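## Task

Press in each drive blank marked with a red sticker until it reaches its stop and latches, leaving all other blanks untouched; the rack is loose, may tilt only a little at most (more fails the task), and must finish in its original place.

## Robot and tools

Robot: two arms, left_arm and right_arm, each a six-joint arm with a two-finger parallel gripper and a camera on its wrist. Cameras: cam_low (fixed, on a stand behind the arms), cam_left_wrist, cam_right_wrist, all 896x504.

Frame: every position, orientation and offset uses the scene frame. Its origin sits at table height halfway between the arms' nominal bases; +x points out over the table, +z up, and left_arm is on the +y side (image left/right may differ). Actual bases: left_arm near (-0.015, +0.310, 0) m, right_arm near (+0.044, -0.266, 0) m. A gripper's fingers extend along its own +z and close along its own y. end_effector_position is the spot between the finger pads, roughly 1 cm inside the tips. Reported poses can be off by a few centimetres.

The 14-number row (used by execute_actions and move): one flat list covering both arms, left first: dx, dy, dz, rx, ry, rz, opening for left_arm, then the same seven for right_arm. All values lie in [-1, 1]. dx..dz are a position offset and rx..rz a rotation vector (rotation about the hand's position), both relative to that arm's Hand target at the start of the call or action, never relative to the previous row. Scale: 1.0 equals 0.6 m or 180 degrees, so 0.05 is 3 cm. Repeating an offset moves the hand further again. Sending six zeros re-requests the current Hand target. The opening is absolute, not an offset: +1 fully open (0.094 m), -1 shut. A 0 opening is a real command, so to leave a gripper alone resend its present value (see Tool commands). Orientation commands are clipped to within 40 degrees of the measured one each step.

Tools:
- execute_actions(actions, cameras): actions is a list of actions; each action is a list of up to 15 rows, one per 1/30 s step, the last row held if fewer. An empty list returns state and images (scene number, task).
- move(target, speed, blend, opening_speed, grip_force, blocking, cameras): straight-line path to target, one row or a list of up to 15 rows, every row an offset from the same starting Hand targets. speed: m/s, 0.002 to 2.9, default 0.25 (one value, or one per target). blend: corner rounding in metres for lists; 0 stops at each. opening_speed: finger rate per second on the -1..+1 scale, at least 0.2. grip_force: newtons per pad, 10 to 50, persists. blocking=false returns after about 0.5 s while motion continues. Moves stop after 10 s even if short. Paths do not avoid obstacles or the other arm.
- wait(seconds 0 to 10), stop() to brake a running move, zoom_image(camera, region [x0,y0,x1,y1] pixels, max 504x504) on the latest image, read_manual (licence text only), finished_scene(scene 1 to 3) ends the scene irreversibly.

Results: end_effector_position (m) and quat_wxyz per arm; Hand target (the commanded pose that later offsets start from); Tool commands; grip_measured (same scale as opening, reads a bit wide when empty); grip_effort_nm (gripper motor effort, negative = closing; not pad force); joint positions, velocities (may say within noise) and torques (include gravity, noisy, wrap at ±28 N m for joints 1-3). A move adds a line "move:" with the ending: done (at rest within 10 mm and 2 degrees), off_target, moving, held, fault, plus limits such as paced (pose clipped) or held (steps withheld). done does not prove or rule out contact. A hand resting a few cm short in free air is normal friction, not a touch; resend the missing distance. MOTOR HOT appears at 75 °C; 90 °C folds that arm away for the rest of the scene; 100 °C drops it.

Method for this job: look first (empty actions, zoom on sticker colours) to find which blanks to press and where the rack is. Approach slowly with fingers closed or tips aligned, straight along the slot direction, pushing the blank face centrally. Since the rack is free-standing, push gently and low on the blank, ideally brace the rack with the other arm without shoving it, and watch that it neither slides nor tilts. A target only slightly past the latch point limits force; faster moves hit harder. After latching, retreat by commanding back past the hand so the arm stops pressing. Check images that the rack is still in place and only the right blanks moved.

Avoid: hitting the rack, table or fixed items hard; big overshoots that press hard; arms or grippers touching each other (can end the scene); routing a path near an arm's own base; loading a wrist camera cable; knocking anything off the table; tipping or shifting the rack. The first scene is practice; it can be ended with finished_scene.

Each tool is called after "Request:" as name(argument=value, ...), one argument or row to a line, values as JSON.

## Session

Request:
execute_actions(
  actions=[],
)

Request:
zoom_image(
  camera="cam_low",
  region=[370, 30, 500, 160],
)

Scene clock: 0.00 s.
left_arm: end_effector_position=(+0.2148, +0.3876, +0.0992) grip_measured=+1.000 grip_effort_nm=n/a end_effector_quat_wxyz=(+0.425, -0.238, +0.872, +0.040) | right_arm: end_effector_position=(+0.3073, -0.2564, +0.1244) grip_measured=+1.000 grip_effort_nm=n/a end_effector_quat_wxyz=(+0.536, -0.127, +0.834, -0.028)
Joint positions: left_arm=[0.294 0.568 0.32 -0.444 -0.068 -0.23 0.094] | right_arm=[-0.07 0.478 0.202 -0.166 -0.159 -0.278 0.094]
Joint velocities: within noise
Joint torques (N m): no reading
Heat: left arm: 22 °C; right arm: 24 °C.
Hand target: left_arm +0.2169, +0.3892, +0.1061; +0.434, -0.237, +0.868, +0.043 | right_arm +0.3069, -0.2552, +0.1264; +0.538, -0.126, +0.833, -0.025
Tool commands: left_gripper/opening=+1.0 right_gripper/opening=+1.0
camera_calibration:
cam_left_wrist: T_world_to_cam=[[0.436398, -0.89014, 0.131177, 0.237546], [-0.794399, -0.449638, -0.408358, 0.41944], [0.422478, 0.0739993, -0.903347, 0.0600707], [0, 0, 0, 1]] pos_world=[0.20416, 0.3956, 0.194386]
cam_right_wrist: T_world_to_cam=[[0.186611, -0.969601, 0.158272, -0.326526], [-0.744661, -0.244683, -0.620975, 0.281312], [0.640825, -0.00197793, -0.767685, -0.011278], [0, 0, 0, 1]] pos_world=[0.277643, -0.24779, 0.21771]

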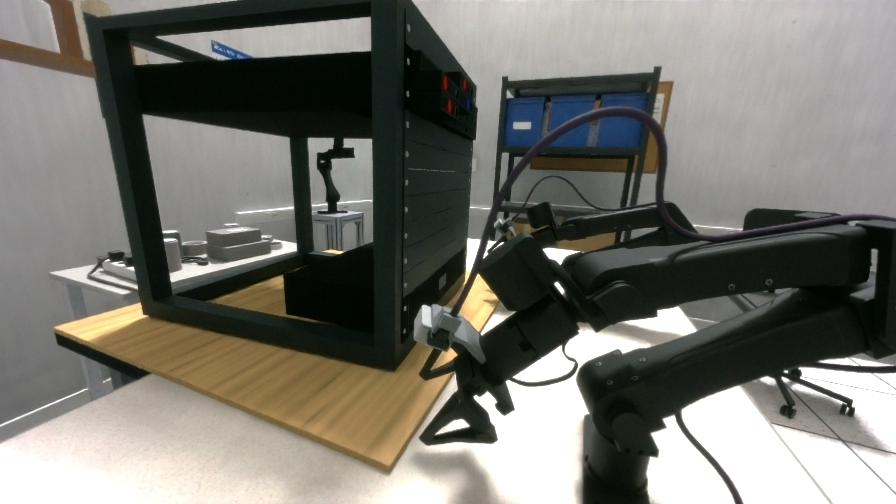

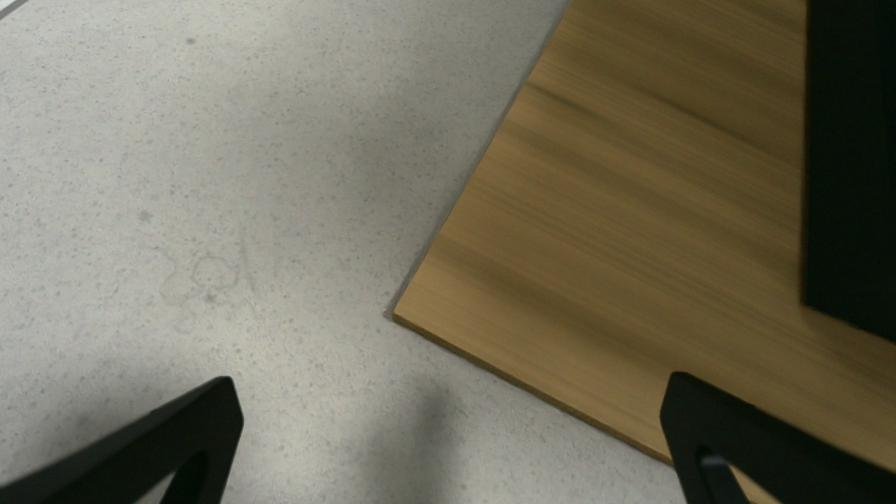

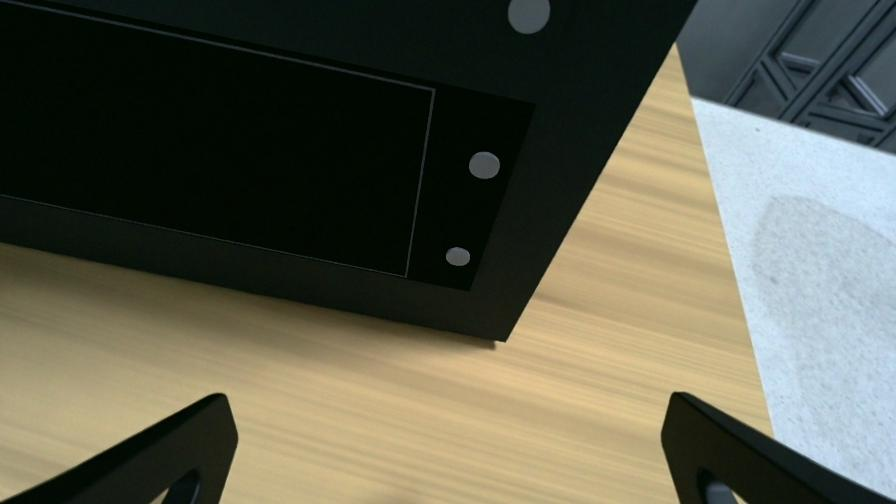

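Scaled by 3.877 from the camera's 896x504 image, which has a finer 1280x720 frame.

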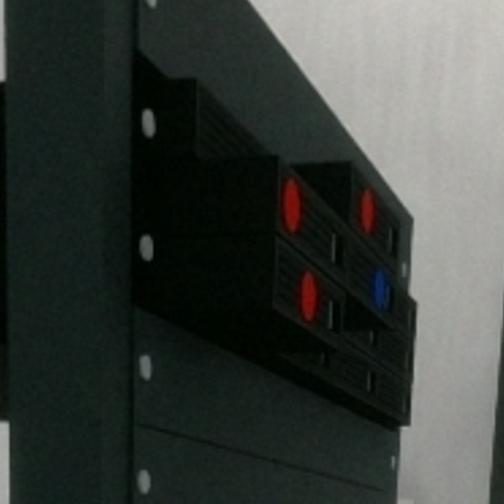

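Request:
move(
  target=[-0.1115,-0.3987,0.623,0.0451,-0.2202,-0.2625,-1,-0.178,0.159,0.589,0.0964,-0.1164,0.0904,-1],
  speed=0.3,
  cameras=["all"],
)

Request:
zoom_image(
  camera="cam_low",
  region=[370, 30, 500, 160],
)

Scene clock: 5.33 s.
left_arm: end_effector_position=(+0.1482, +0.1446, +0.4713) grip_measured=-0.997 grip_effort_nm=-0.16 end_effector_quat_wxyz=(+0.684, +0.176, +0.694, -0.140) | right_arm: end_effector_position=(+0.2012, -0.1599, +0.4867) grip_measured=-0.997 grip_effort_nm=-0.19 end_effector_quat_wxyz=(+0.696, -0.190, +0.664, +0.199)
Joint positions: left_arm=[-1.548 0.79 1.312 -0.583 -1.119 -0.008 0] | right_arm=[1.065 0.588 1.328 -0.686 0.499 -0.027 0]
Joint torques (N m): left_arm=[0.59 0.62 4.63 2 -0.13 0.06] | right_arm=[0.98 3.71 5.48 1.58 0.1 0.08]
Heat: left arm: 22 °C; right arm: 25 °C.
Hand target: left_arm +0.1500, +0.1501, +0.4800; +0.690, +0.153, +0.690, -0.153 | right_arm +0.2001, -0.1598, +0.4798; +0.690, -0.153, +0.690, +0.154
Off the commanded pose: left_arm 0.010 m, 3 deg | right_arm 0.007 m, 7 deg.
move: off_target (left_arm, right_arm)
camera_calibration:
cam_left_wrist: T_world_to_cam=[[-0.444983, -0.893661, -0.0579674, 0.221709], [-0.389439, 0.25139, -0.886081, 0.472927], [0.806429, -0.371716, -0.459891, 0.24085], [0, 0, 0, 1]] pos_world=[0.0886045, 0.168772, 0.542668]
cam_right_wrist: T_world_to_cam=[[0.543055, -0.839493, -0.018493, -0.235395], [-0.334598, -0.196142, -0.921723, 0.522524], [0.770153, 0.506734, -0.387408, 0.20531], [0, 0, 0, 1]] pos_world=[0.144547, -0.199162, 0.556808]

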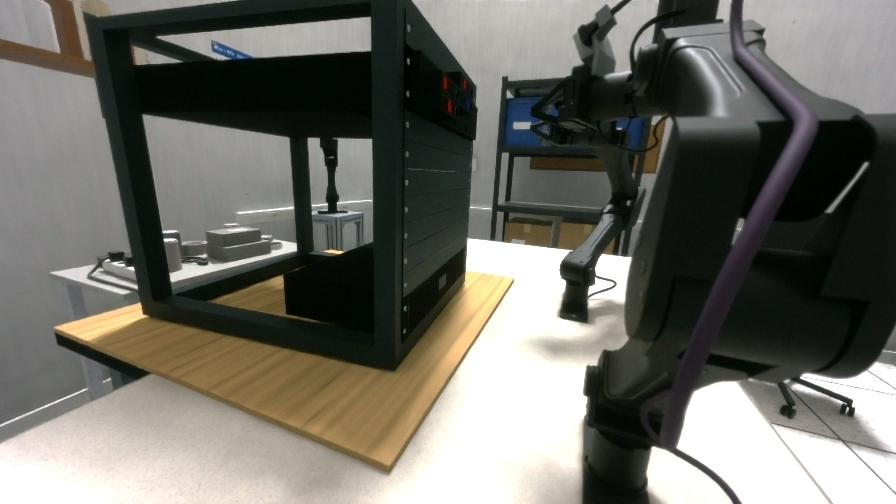

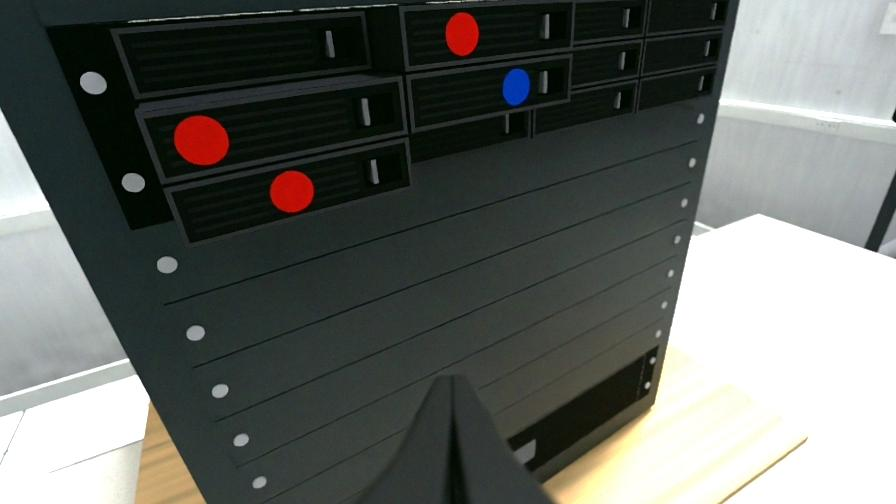

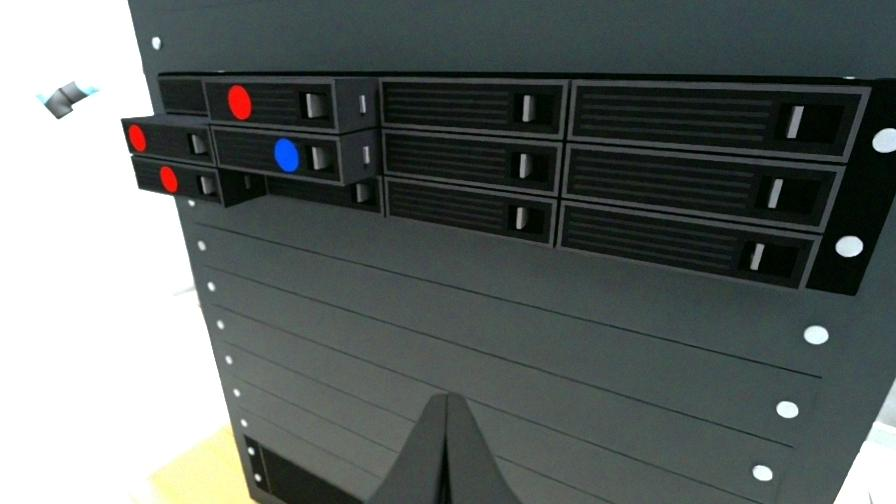

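Scaled by 3.877 from the camera's 896x504 image, which has a finer 1280x720 frame.

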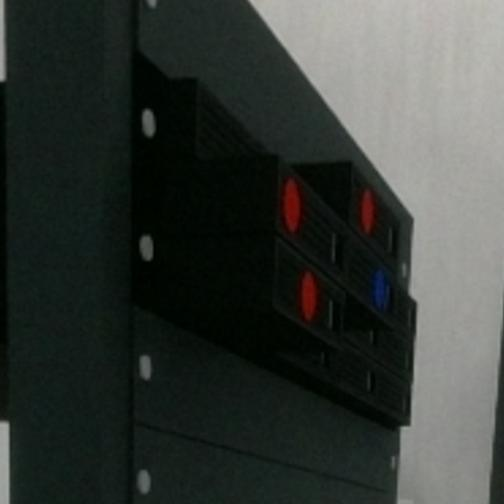

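Request:
move(
  target=[0.17,0.002,0.078,-0.4617,0.2055,0.1393,-1,0,0,0,0,0,0,-1],
  cameras=["all"],
)

Request:
zoom_image(
  camera="cam_right_wrist",
  region=[60, 60, 300, 260],
)

Scene clock: 17.90 s.
left_arm: end_effector_position=(+0.2531, +0.1472, +0.5318) grip_measured=-0.997 grip_effort_nm=-0.16 end_effector_quat_wxyz=(+0.398, -0.520, +0.588, -0.475) | right_arm: end_effector_position=(+0.2012, -0.1599, +0.4867) grip_measured=-0.997 grip_effort_nm=-0.18 end_effector_quat_wxyz=(+0.696, -0.190, +0.664, +0.199)
Joint positions: left_arm=[-0.947 1.394 2.201 -1.143 -0.791 -1.841 0] | right_arm=[1.065 0.588 1.328 -0.686 0.499 -0.027 0]
Joint torques (N m): left_arm=[0.57 -2.28 5.2 1.16 -0.12 -0.08] | right_arm=[0.18 3.62 5.38 1.59 0.01 0.06]
Heat: left arm: 24 °C; right arm: 26 °C.
Hand target: left_arm +0.2520, +0.1512, +0.5267; +0.399, -0.520, +0.599, -0.459 | right_arm +0.2006, -0.1604, +0.4802; +0.684, -0.196, +0.675, +0.194 (not the last commanded pose)
Off the commanded pose: left_arm 0.007 m, 2 deg | right_arm 0.007 m, 7 deg.
move: off_target (right_arm)
camera_calibration:
cam_left_wrist: T_world_to_cam=[[0.222466, -0.0184036, 0.974767, -0.572718], [-0.551967, -0.82653, 0.110367, 0.236619], [0.803643, -0.562592, -0.194033, 0.0724836], [0, 0, 0, 1]] pos_world=[0.199765, 0.225812, 0.546215]
cam_right_wrist: T_world_to_cam=[[0.543055, -0.839493, -0.018493, -0.235395], [-0.334598, -0.196142, -0.921723, 0.522524], [0.770153, 0.506734, -0.387408, 0.20531], [0, 0, 0, 1]] pos_world=[0.144547, -0.199162, 0.556808]

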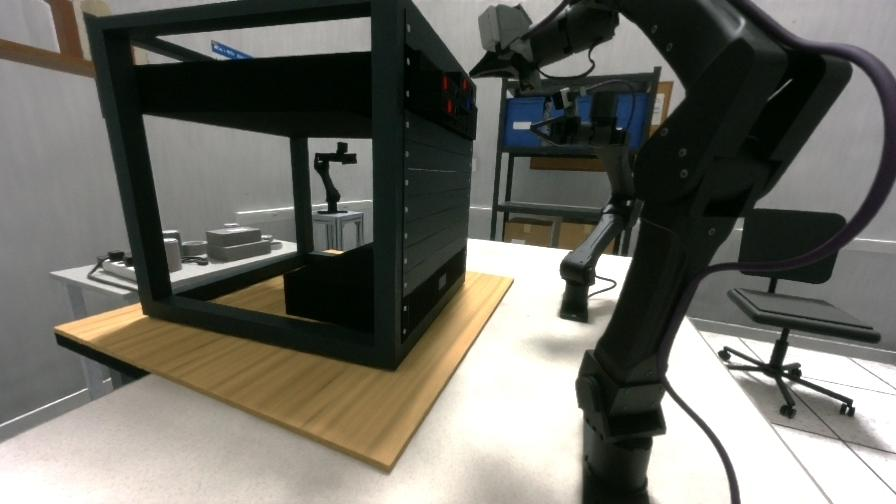

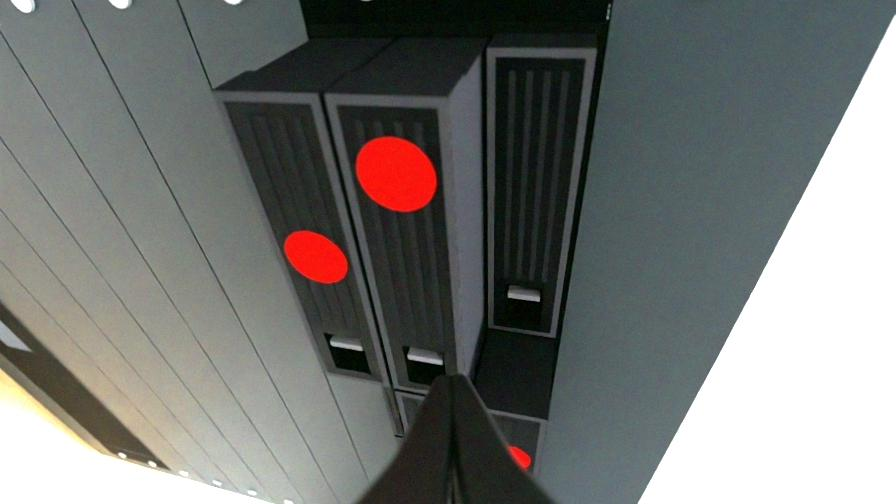

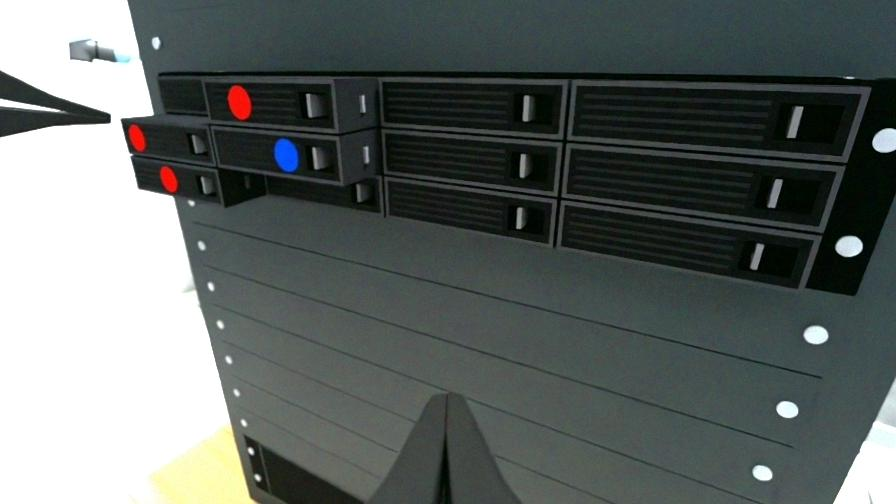

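Scaled by 2.100 from the camera's 896x504 image, which has a finer 1280x720 frame.

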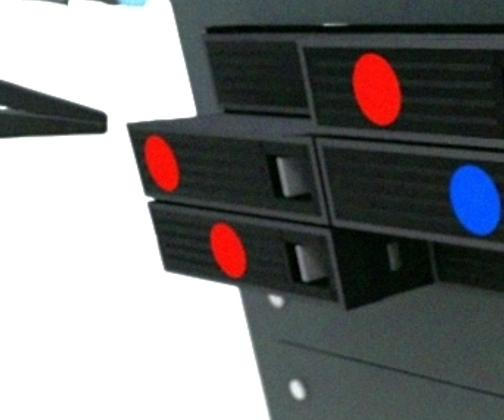

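Request:
move(
  target=[0.04,0.004,-0.01,0,0,0,-1,0,0,0,0,0,0,-1],
  speed=0.1,
  cameras=["cam_left_wrist","cam_right_wrist"],
)

Request:
zoom_image(
  camera="cam_right_wrist",
  region=[60, 60, 300, 260],
)

Scene clock: 21.57 s.
left_arm: end_effector_position=(+0.2707, +0.1572, +0.5168) grip_measured=-0.997 grip_effort_nm=-0.16 end_effector_quat_wxyz=(+0.393, -0.526, +0.603, -0.453) | right_arm: end_effector_position=(+0.2012, -0.1599, +0.4867) grip_measured=-0.997 grip_effort_nm=-0.18 end_effector_quat_wxyz=(+0.696, -0.190, +0.664, +0.199)
Joint positions: left_arm=[-0.828 1.394 2.169 -1.143 -0.679 -1.812 0] | right_arm=[1.065 0.588 1.328 -0.686 0.499 -0.027 0]
Joint torques (N m): left_arm=[0.57 -2.7 3.1 2.15 -0.11 0.16] | right_arm=[0.18 3.62 5.38 1.59 0.01 0.06]
Heat: left arm: 24 °C; right arm: 26 °C.
Hand target: left_arm +0.2760, +0.1537, +0.5208; +0.399, -0.520, +0.599, -0.459 | right_arm +0.2006, -0.1604, +0.4802; +0.684, -0.196, +0.675, +0.194
Off the commanded pose: left_arm 0.008 m, 1 deg | right_arm 0.007 m, 2 deg.
move: done
camera_calibration:
cam_left_wrist: T_world_to_cam=[[0.267352, -0.045494, 0.962524, -0.563363], [-0.541882, -0.833074, 0.111138, 0.25411], [0.796798, -0.551287, -0.247376, 0.0886788], [0, 0, 0, 1]] pos_world=[0.217654, 0.234951, 0.535946]
cam_right_wrist: T_world_to_cam=[[0.543055, -0.839493, -0.018493, -0.235395], [-0.334598, -0.196142, -0.921723, 0.522524], [0.770153, 0.506734, -0.387408, 0.20531], [0, 0, 0, 1]] pos_world=[0.144547, -0.199162, 0.556808]
Images, in order (width x height): cam_left_wrist 896x504, cam_right_wrist 896x504.

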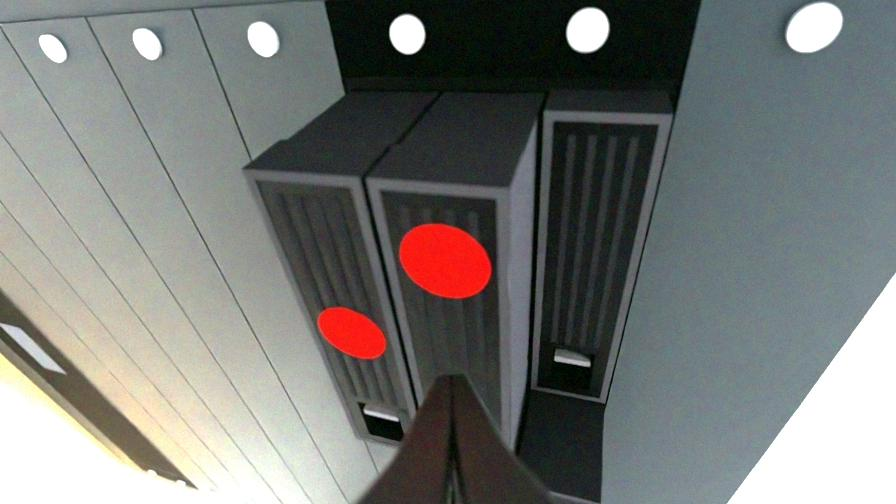

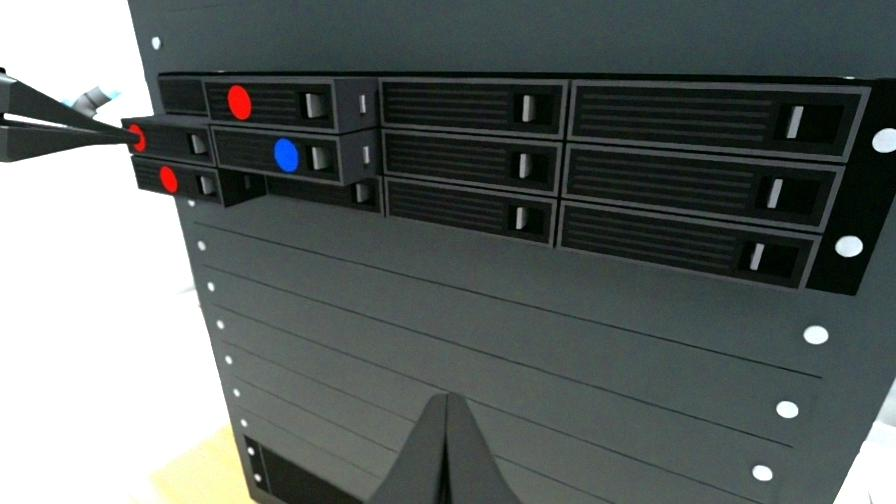

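Scaled by 2.100 from the camera's 896x504 image, which has a finer 1280x720 frame.

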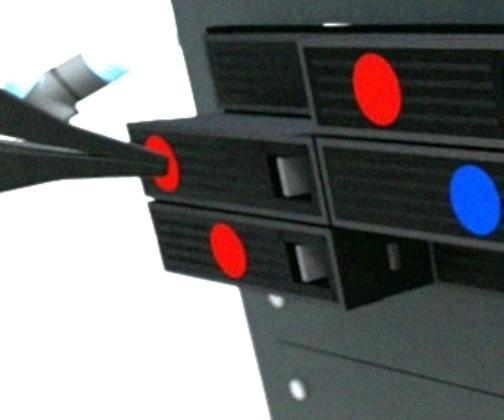

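Request:
move(
  target=[0.035,-0.006,0.008,0,0,0,-1,0,0,0,0,0,0,-1],
  speed=0.06,
  cameras=["cam_left_wrist","cam_right_wrist"],
)

Request:
zoom_image(
  camera="cam_right_wrist",
  region=[60, 60, 300, 260],
)

Scene clock: 23.33 s.
left_arm: end_effector_position=(+0.2935, +0.1512, +0.5118) grip_measured=-0.997 grip_effort_nm=-0.16 end_effector_quat_wxyz=(+0.392, -0.527, +0.611, -0.442) | right_arm: end_effector_position=(+0.2012, -0.1599, +0.4867) grip_measured=-0.997 grip_effort_nm=-0.19 end_effector_quat_wxyz=(+0.696, -0.190, +0.664, +0.199)
Joint positions: left_arm=[-0.76 1.46 2.212 -1.131 -0.616 -1.782 0] | right_arm=[1.065 0.588 1.328 -0.686 0.499 -0.027 0]
Joint torques (N m): left_arm=[0.55 -3.36 5.61 2.17 -0.1 0.16] | right_arm=[0.18 3.63 5.38 1.6 0 0.06]
Heat: left arm: 25 °C; right arm: 26 °C.
Hand target: left_arm +0.2970, +0.1501, +0.5256; +0.399, -0.520, +0.599, -0.459 | right_arm +0.2006, -0.1604, +0.4802; +0.684, -0.196, +0.675, +0.194
Off the commanded pose: left_arm 0.014 m, 3 deg | right_arm 0.007 m, 2 deg.
move: off_target (left_arm)
camera_calibration:
cam_left_wrist: T_world_to_cam=[[0.286308, -0.0635477, 0.956028, -0.564509], [-0.538953, -0.835658, 0.105857, 0.264255], [0.792185, -0.545562, -0.273505, 0.0798461], [0, 0, 0, 1]] pos_world=[0.240792, 0.228514, 0.533552]
cam_right_wrist: T_world_to_cam=[[0.543055, -0.839493, -0.018493, -0.235395], [-0.334598, -0.196142, -0.921723, 0.522524], [0.770153, 0.506734, -0.387408, 0.20531], [0, 0, 0, 1]] pos_world=[0.144547, -0.199162, 0.556808]
Images, in order (width x height): cam_left_wrist 896x504, cam_right_wrist 896x504.

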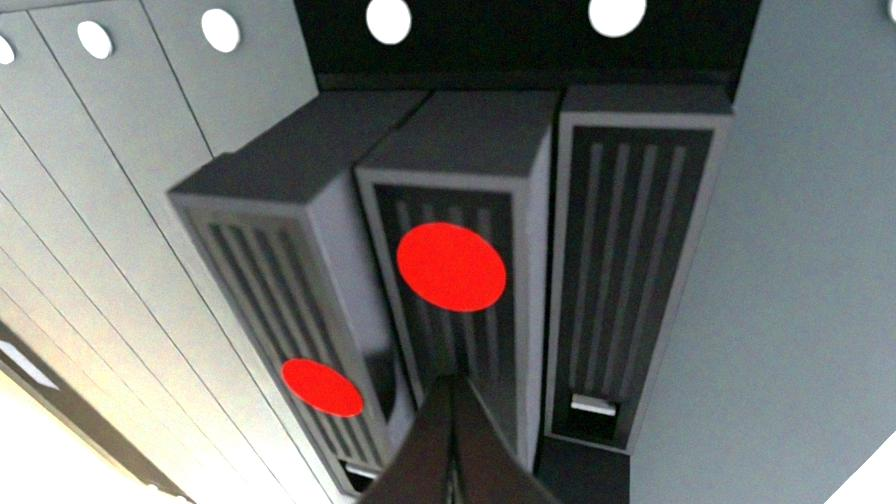

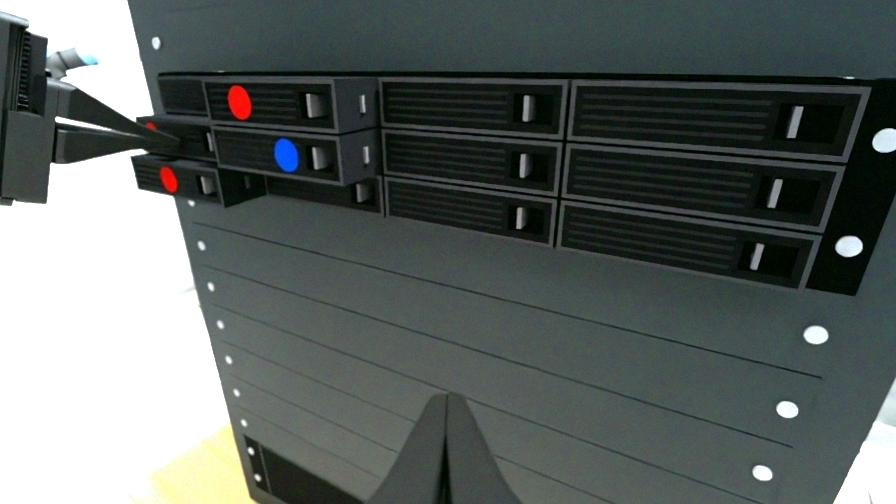

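Scaled by 2.100 from the camera's 896x504 image, which has a finer 1280x720 frame.

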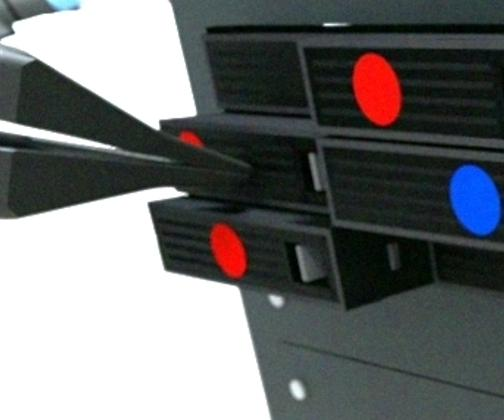

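Request:
move(
  target=[0.035,0,0.005,0,0,0,-1,0,0,0,0,0,0,-1],
  speed=0.05,
  cameras=["cam_left_wrist","cam_right_wrist","cam_low"],
)

Request:
zoom_image(
  camera="cam_right_wrist",
  region=[60, 60, 300, 260],
)

Request:
zoom_image(
  camera="cam_low",
  region=[370, 30, 500, 160],
)

Scene clock: 25.23 s.
left_arm: end_effector_position=(+0.3134, +0.1517, +0.5149) grip_measured=-0.997 grip_effort_nm=-0.16 end_effector_quat_wxyz=(+0.391, -0.528, +0.610, -0.442) | right_arm: end_effector_position=(+0.2012, -0.1599, +0.4867) grip_measured=-0.997 grip_effort_nm=-0.18 end_effector_quat_wxyz=(+0.696, -0.190, +0.664, +0.199)
Joint positions: left_arm=[-0.691 1.52 2.281 -1.125 -0.55 -1.756 0] | right_arm=[1.065 0.588 1.328 -0.686 0.499 -0.027 0]
Joint torques (N m): left_arm=[0.61 -3.78 5.59 2.23 -0.07 0.14] | right_arm=[0.18 3.62 5.38 1.6 0.01 0.06]
Heat: left arm: 25 °C; right arm: 26 °C.
Hand target: left_arm +0.3180, +0.1500, +0.5286; +0.399, -0.520, +0.599, -0.459 | right_arm +0.2006, -0.1604, +0.4802; +0.684, -0.196, +0.675, +0.194
Off the commanded pose: left_arm 0.015 m, 3 deg | right_arm 0.007 m, 2 deg.
move: off_target (left_arm)
camera_calibration:
cam_left_wrist: T_world_to_cam=[[0.288546, -0.0607365, 0.955538, -0.573918], [-0.538384, -0.83556, 0.109466, 0.27299], [0.79176, -0.546032, -0.273797, 0.0655227], [0, 0, 0, 1]] pos_world=[0.260696, 0.229019, 0.536457]
cam_right_wrist: T_world_to_cam=[[0.543055, -0.839493, -0.018493, -0.235395], [-0.334598, -0.196142, -0.921723, 0.522524], [0.770153, 0.506734, -0.387408, 0.20531], [0, 0, 0, 1]] pos_world=[0.144547, -0.199162, 0.556808]

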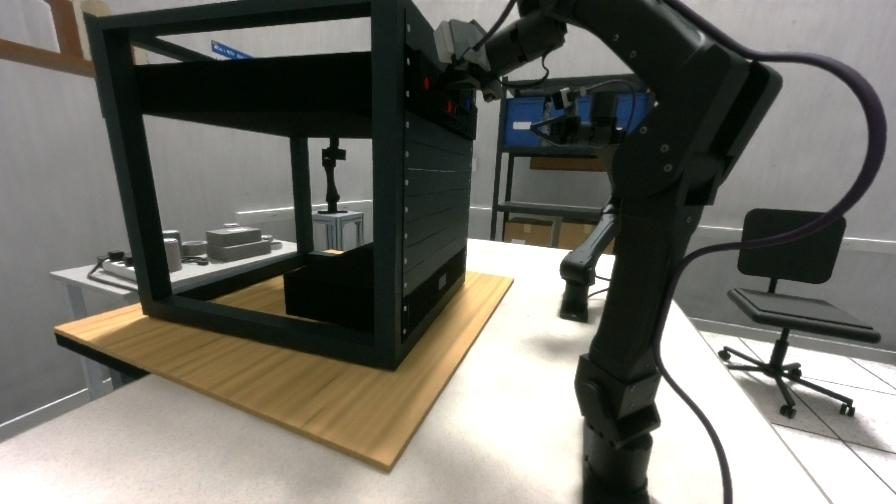

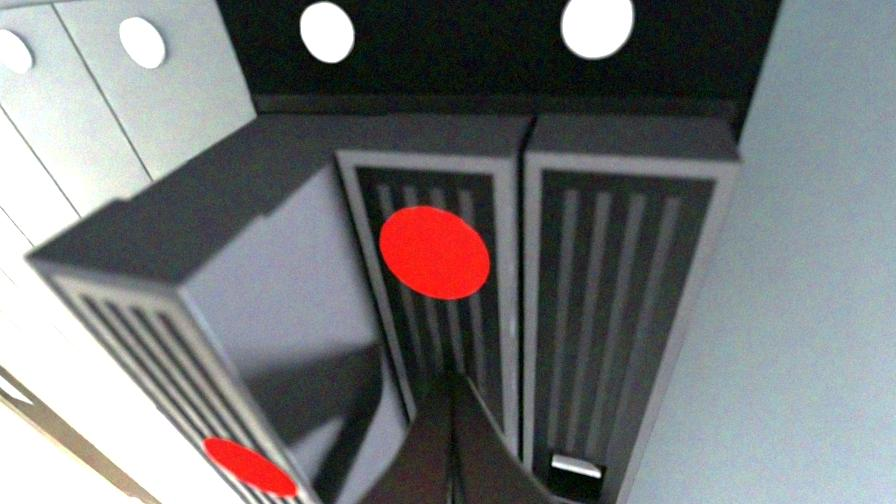

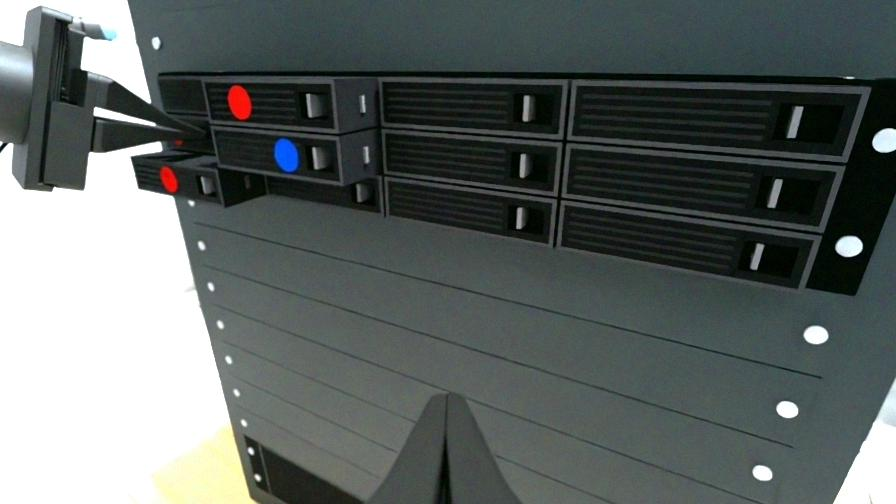

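Scaled by 2.100 from the camera's 896x504 image, which has a finer 1280x720 frame.

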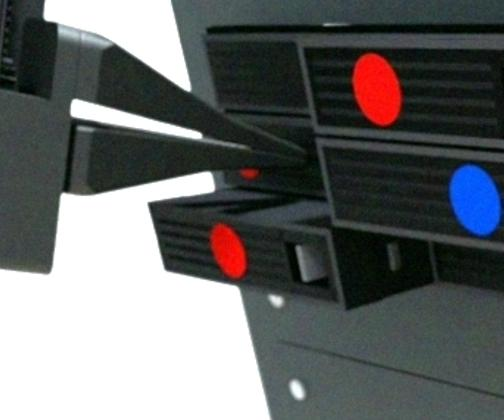

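Scaled by 3.877 from the camera's 896x504 image, which has a finer 1280x720 frame.

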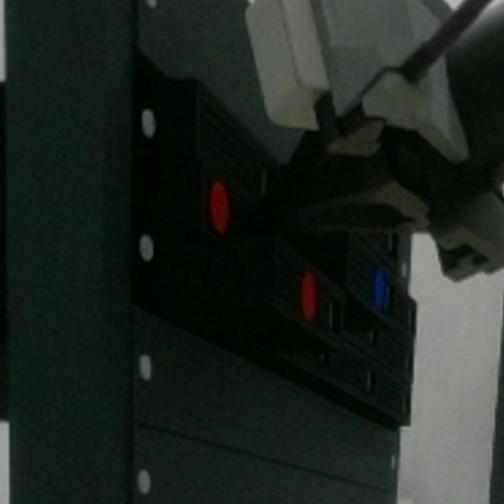

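Request:
move(
  target=[0.025,0,0.003,0,0,0,-1,0,0,0,0,0,0,-1],
  speed=0.04,
)

Request:
move(
  target=[0.015,0,0,0,0,0,-1,0,0,0,0,0,0,-1],
  speed=0.03,
  cameras=["cam_left_wrist","cam_right_wrist"],
)

Request:
zoom_image(
  camera="cam_right_wrist",
  region=[60, 60, 300, 260],
)

Scene clock: 27.07 s.
left_arm: end_effector_position=(+0.3203, +0.1524, +0.5185) grip_measured=-0.997 grip_effort_nm=-0.16 end_effector_quat_wxyz=(+0.385, -0.526, +0.613, -0.446) | right_arm: end_effector_position=(+0.2012, -0.1599, +0.4867) grip_measured=-0.997 grip_effort_nm=-0.19 end_effector_quat_wxyz=(+0.696, -0.190, +0.664, +0.199)
Joint positions: left_arm=[-0.655 1.55 2.332 -1.137 -0.501 -1.744 0] | right_arm=[1.065 0.588 1.328 -0.686 0.499 -0.027 0]
Joint torques (N m): left_arm=[1.44 -2.5 5.7 2.39 -0.13 0.19] | right_arm=[0.18 3.63 5.37 1.59 0.01 0.06]
Heat: left arm: 26 °C; right arm: 26 °C.
Hand target: left_arm +0.3330, +0.1500, +0.5303; +0.399, -0.520, +0.599, -0.459 | right_arm +0.2006, -0.1604, +0.4802; +0.684, -0.196, +0.675, +0.194
Off the commanded pose: left_arm 0.018 m, 3 deg | right_arm 0.007 m, 2 deg.
move: off_target (left_arm)

Scene clock: 28.20 s.
left_arm: end_effector_position=(+0.3209, +0.1526, +0.5185) grip_measured=-0.997 grip_effort_nm=-0.16 end_effector_quat_wxyz=(+0.378, -0.523, +0.619, -0.447) | right_arm: end_effector_position=(+0.2012, -0.1599, +0.4867) grip_measured=-0.997 grip_effort_nm=-0.18 end_effector_quat_wxyz=(+0.696, -0.190, +0.664, +0.199)
Joint positions: left_arm=[-0.639 1.559 2.356 -1.155 -0.467 -1.738 0] | right_arm=[1.065 0.588 1.328 -0.686 0.499 -0.027 0]
Joint torques (N m): left_arm=[2.14 -1.54 5.2 2.64 -0.27 0.2] | right_arm=[0.18 3.63 5.41 1.6 0 0.07]
Heat: left arm: 26 °C; right arm: 26 °C.
Hand target: left_arm +0.3421, +0.1499, +0.5302; +0.399, -0.520, +0.599, -0.459 | right_arm +0.2006, -0.1604, +0.4802; +0.684, -0.196, +0.675, +0.194
Off the commanded pose: left_arm 0.024 m, 4 deg | right_arm 0.007 m, 2 deg.
move: off_target (left_arm)
camera_calibration:
cam_left_wrist: T_world_to_cam=[[0.298051, -0.0618017, 0.952547, -0.580799], [-0.562838, -0.817352, 0.123081, 0.275501], [0.77096, -0.572814, -0.278397, 0.0741646], [0, 0, 0, 1]] pos_world=[0.270992, 0.231769, 0.539977]
cam_right_wrist: T_world_to_cam=[[0.543055, -0.839493, -0.018493, -0.235395], [-0.334598, -0.196142, -0.921723, 0.522524], [0.770153, 0.506734, -0.387408, 0.20531], [0, 0, 0, 1]] pos_world=[0.144547, -0.199162, 0.556808]
Images, in order (width x height): cam_left_wrist 896x504, cam_right_wrist 896x504.

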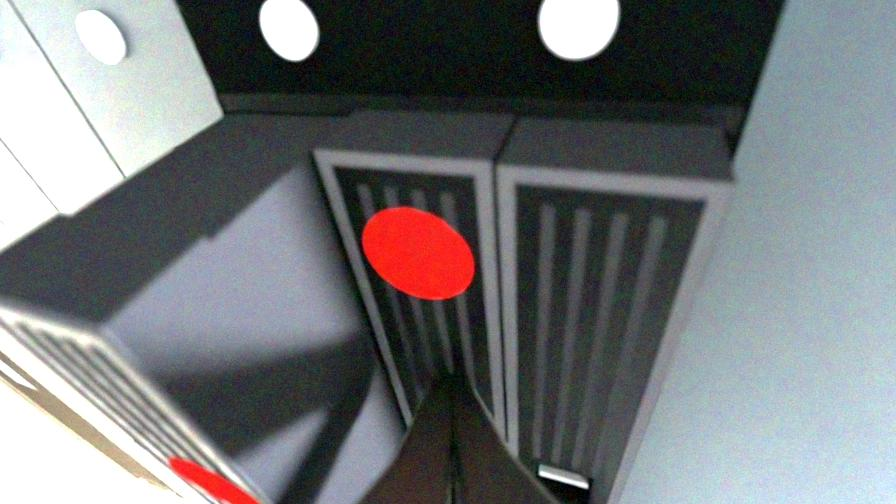

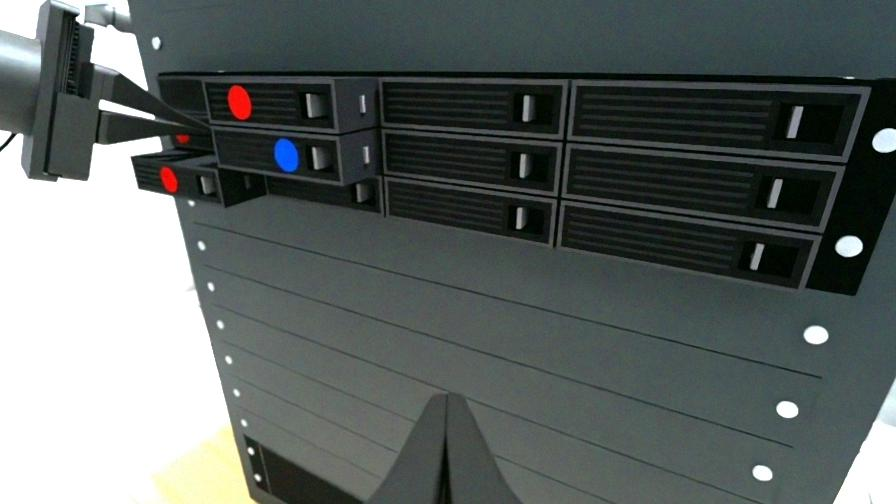

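Scaled by 2.100 from the camera's 896x504 image, which has a finer 1280x720 frame.

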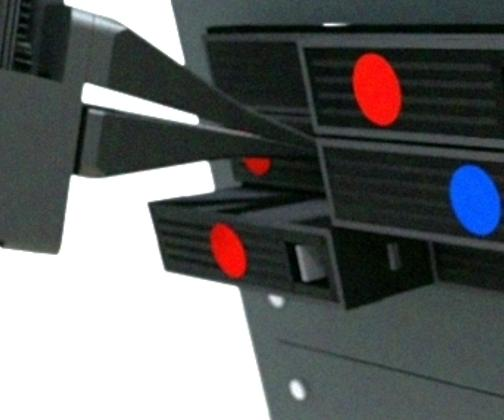

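Request:
move(
  target=[
    [-0.1,0,0.004,0,0,0,-1,0,0,0,0,0,0,-1],
    [-0.115,0,-0.06,0,0,0,-1,0,0,0,0,0,0,-1],
  ],
  speed=0.15,
  cameras=["cam_left_wrist","cam_right_wrist"],
)

Request:
zoom_image(
  camera="cam_right_wrist",
  region=[60, 60, 300, 260],
)

Scene clock: 31.63 s.
left_arm: end_effector_position=(+0.2730, +0.1459, +0.4842) grip_measured=-0.997 grip_effort_nm=-0.16 end_effector_quat_wxyz=(+0.388, -0.519, +0.617, -0.446) | right_arm: end_effector_position=(+0.2012, -0.1599, +0.4867) grip_measured=-0.997 grip_effort_nm=-0.19 end_effector_quat_wxyz=(+0.696, -0.190, +0.664, +0.199)
Joint positions: left_arm=[-0.843 1.312 1.935 -1.017 -0.671 -1.807 0] | right_arm=[1.065 0.588 1.328 -0.686 0.499 -0.027 0]
Joint torques (N m): left_arm=[-0.53 -4.26 3.66 2.14 -0.48 -0.02] | right_arm=[0.18 3.63 5.39 1.59 0 0.07]
Heat: left arm: 27 °C; right arm: 26 °C.
Hand target: left_arm +0.2731, +0.1499, +0.4942; +0.399, -0.520, +0.599, -0.459 | right_arm +0.2006, -0.1604, +0.4802; +0.684, -0.196, +0.675, +0.194
Off the commanded pose: left_arm 0.011 m, 3 deg | right_arm 0.007 m, 2 deg.
move: off_target (left_arm)
camera_calibration:
cam_left_wrist: T_world_to_cam=[[0.283515, -0.0729181, 0.956191, -0.530501], [-0.559165, -0.822625, 0.103063, 0.256701], [0.779072, -0.563889, -0.274, 0.0921293], [0, 0, 0, 1]] pos_world=[0.222168, 0.224437, 0.506048]
cam_right_wrist: T_world_to_cam=[[0.543055, -0.839493, -0.018493, -0.235395], [-0.334598, -0.196142, -0.921723, 0.522524], [0.770153, 0.506734, -0.387408, 0.20531], [0, 0, 0, 1]] pos_world=[0.144547, -0.199162, 0.556808]
Images, in order (width x height): cam_left_wrist 896x504, cam_right_wrist 896x504.

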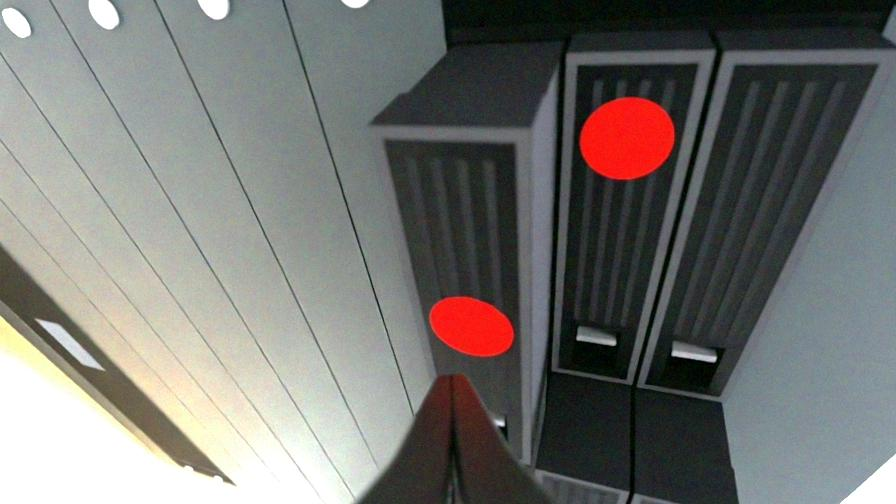

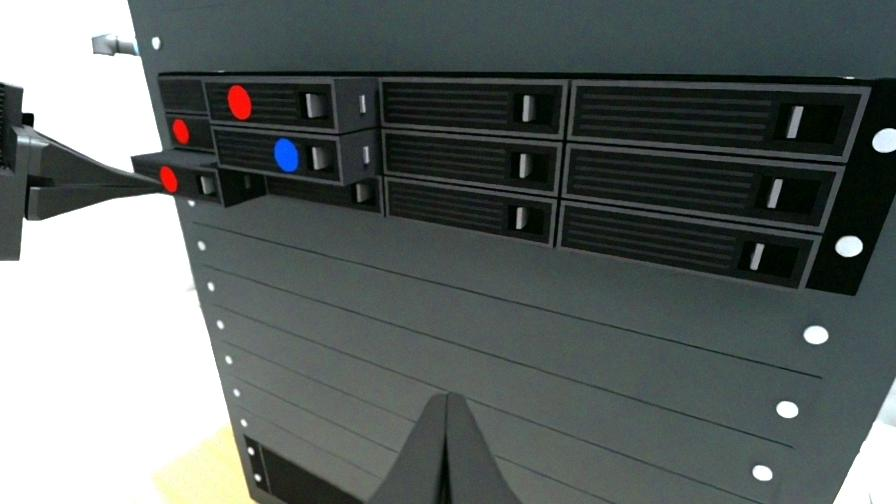

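Scaled by 2.100 from the camera's 896x504 image, which has a finer 1280x720 frame.

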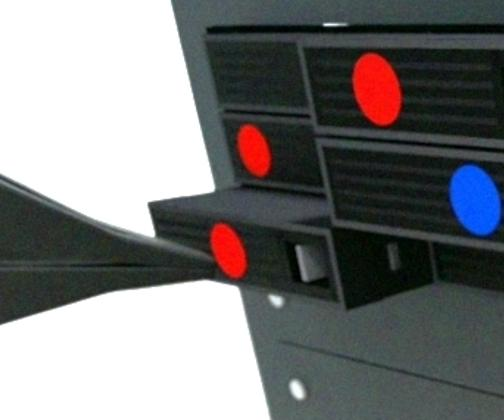

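Request:
move(
  target=[0.04,0.004,0.01,0,0,0,-1,0,0,0,0,0,0,-1],
  speed=0.07,
  cameras=["cam_left_wrist","cam_right_wrist"],
)

Request:
zoom_image(
  camera="cam_right_wrist",
  region=[60, 60, 300, 260],
)

Scene clock: 33.57 s.
left_arm: end_effector_position=(+0.2938, +0.1529, +0.4840) grip_measured=-0.997 grip_effort_nm=-0.16 end_effector_quat_wxyz=(+0.392, -0.527, +0.613, -0.440) | right_arm: end_effector_position=(+0.2012, -0.1599, +0.4867) grip_measured=-0.997 grip_effort_nm=-0.18 end_effector_quat_wxyz=(+0.696, -0.190, +0.664, +0.199)
Joint positions: left_arm=[-0.752 1.348 1.958 -0.993 -0.607 -1.779 0] | right_arm=[1.065 0.588 1.328 -0.686 0.499 -0.027 0]
Joint torques (N m): left_arm=[0.58 -3.12 6.46 2.19 -0.11 0.16] | right_arm=[0.2 3.62 5.39 1.6 0 0.07]
Heat: left arm: 27 °C; right arm: 27 °C.
Hand target: left_arm +0.2970, +0.1524, +0.5004; +0.399, -0.520, +0.599, -0.459 | right_arm +0.2006, -0.1604, +0.4802; +0.684, -0.196, +0.675, +0.194
Off the commanded pose: left_arm 0.017 m, 3 deg | right_arm 0.007 m, 2 deg.
move: off_target (left_arm)
camera_calibration:
cam_left_wrist: T_world_to_cam=[[0.29098, -0.0671574, 0.954369, -0.537907], [-0.539349, -0.835428, 0.105656, 0.268979], [0.790211, -0.545481, -0.279314, 0.0763009], [0, 0, 0, 1]] pos_world=[0.2413, 0.230209, 0.506254]
cam_right_wrist: T_world_to_cam=[[0.543055, -0.839493, -0.018493, -0.235395], [-0.334598, -0.196142, -0.921723, 0.522524], [0.770153, 0.506734, -0.387408, 0.20531], [0, 0, 0, 1]] pos_world=[0.144547, -0.199162, 0.556808]
Images, in order (width x height): cam_left_wrist 896x504, cam_right_wrist 896x504.

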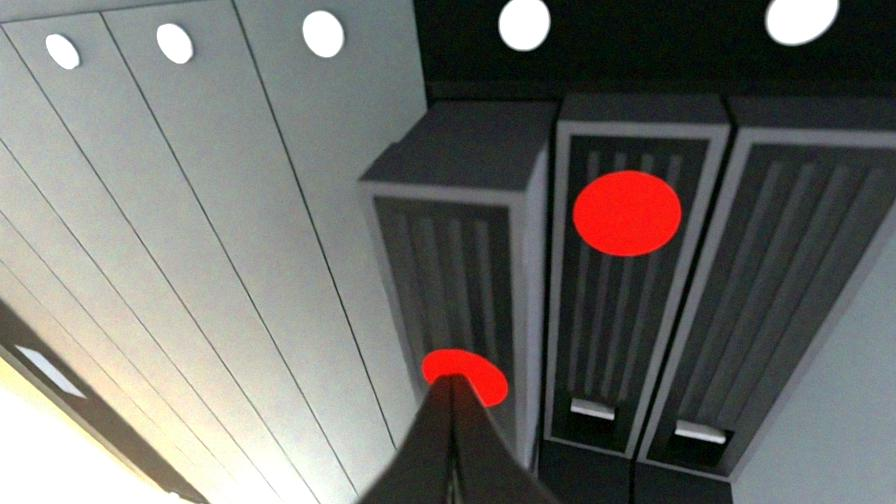

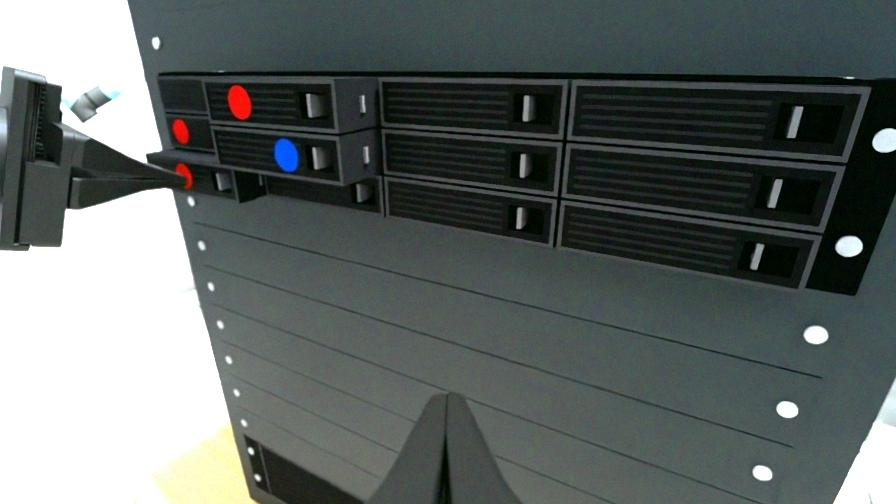

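Scaled by 2.100 from the camera's 896x504 image, which has a finer 1280x720 frame.

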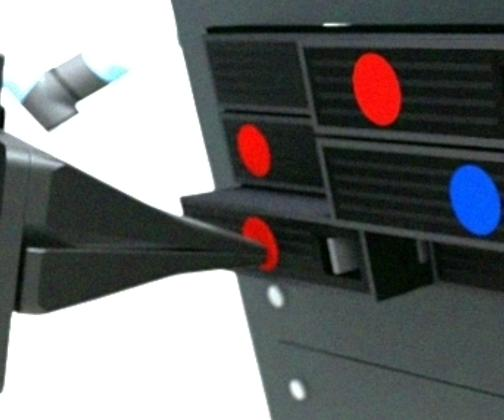

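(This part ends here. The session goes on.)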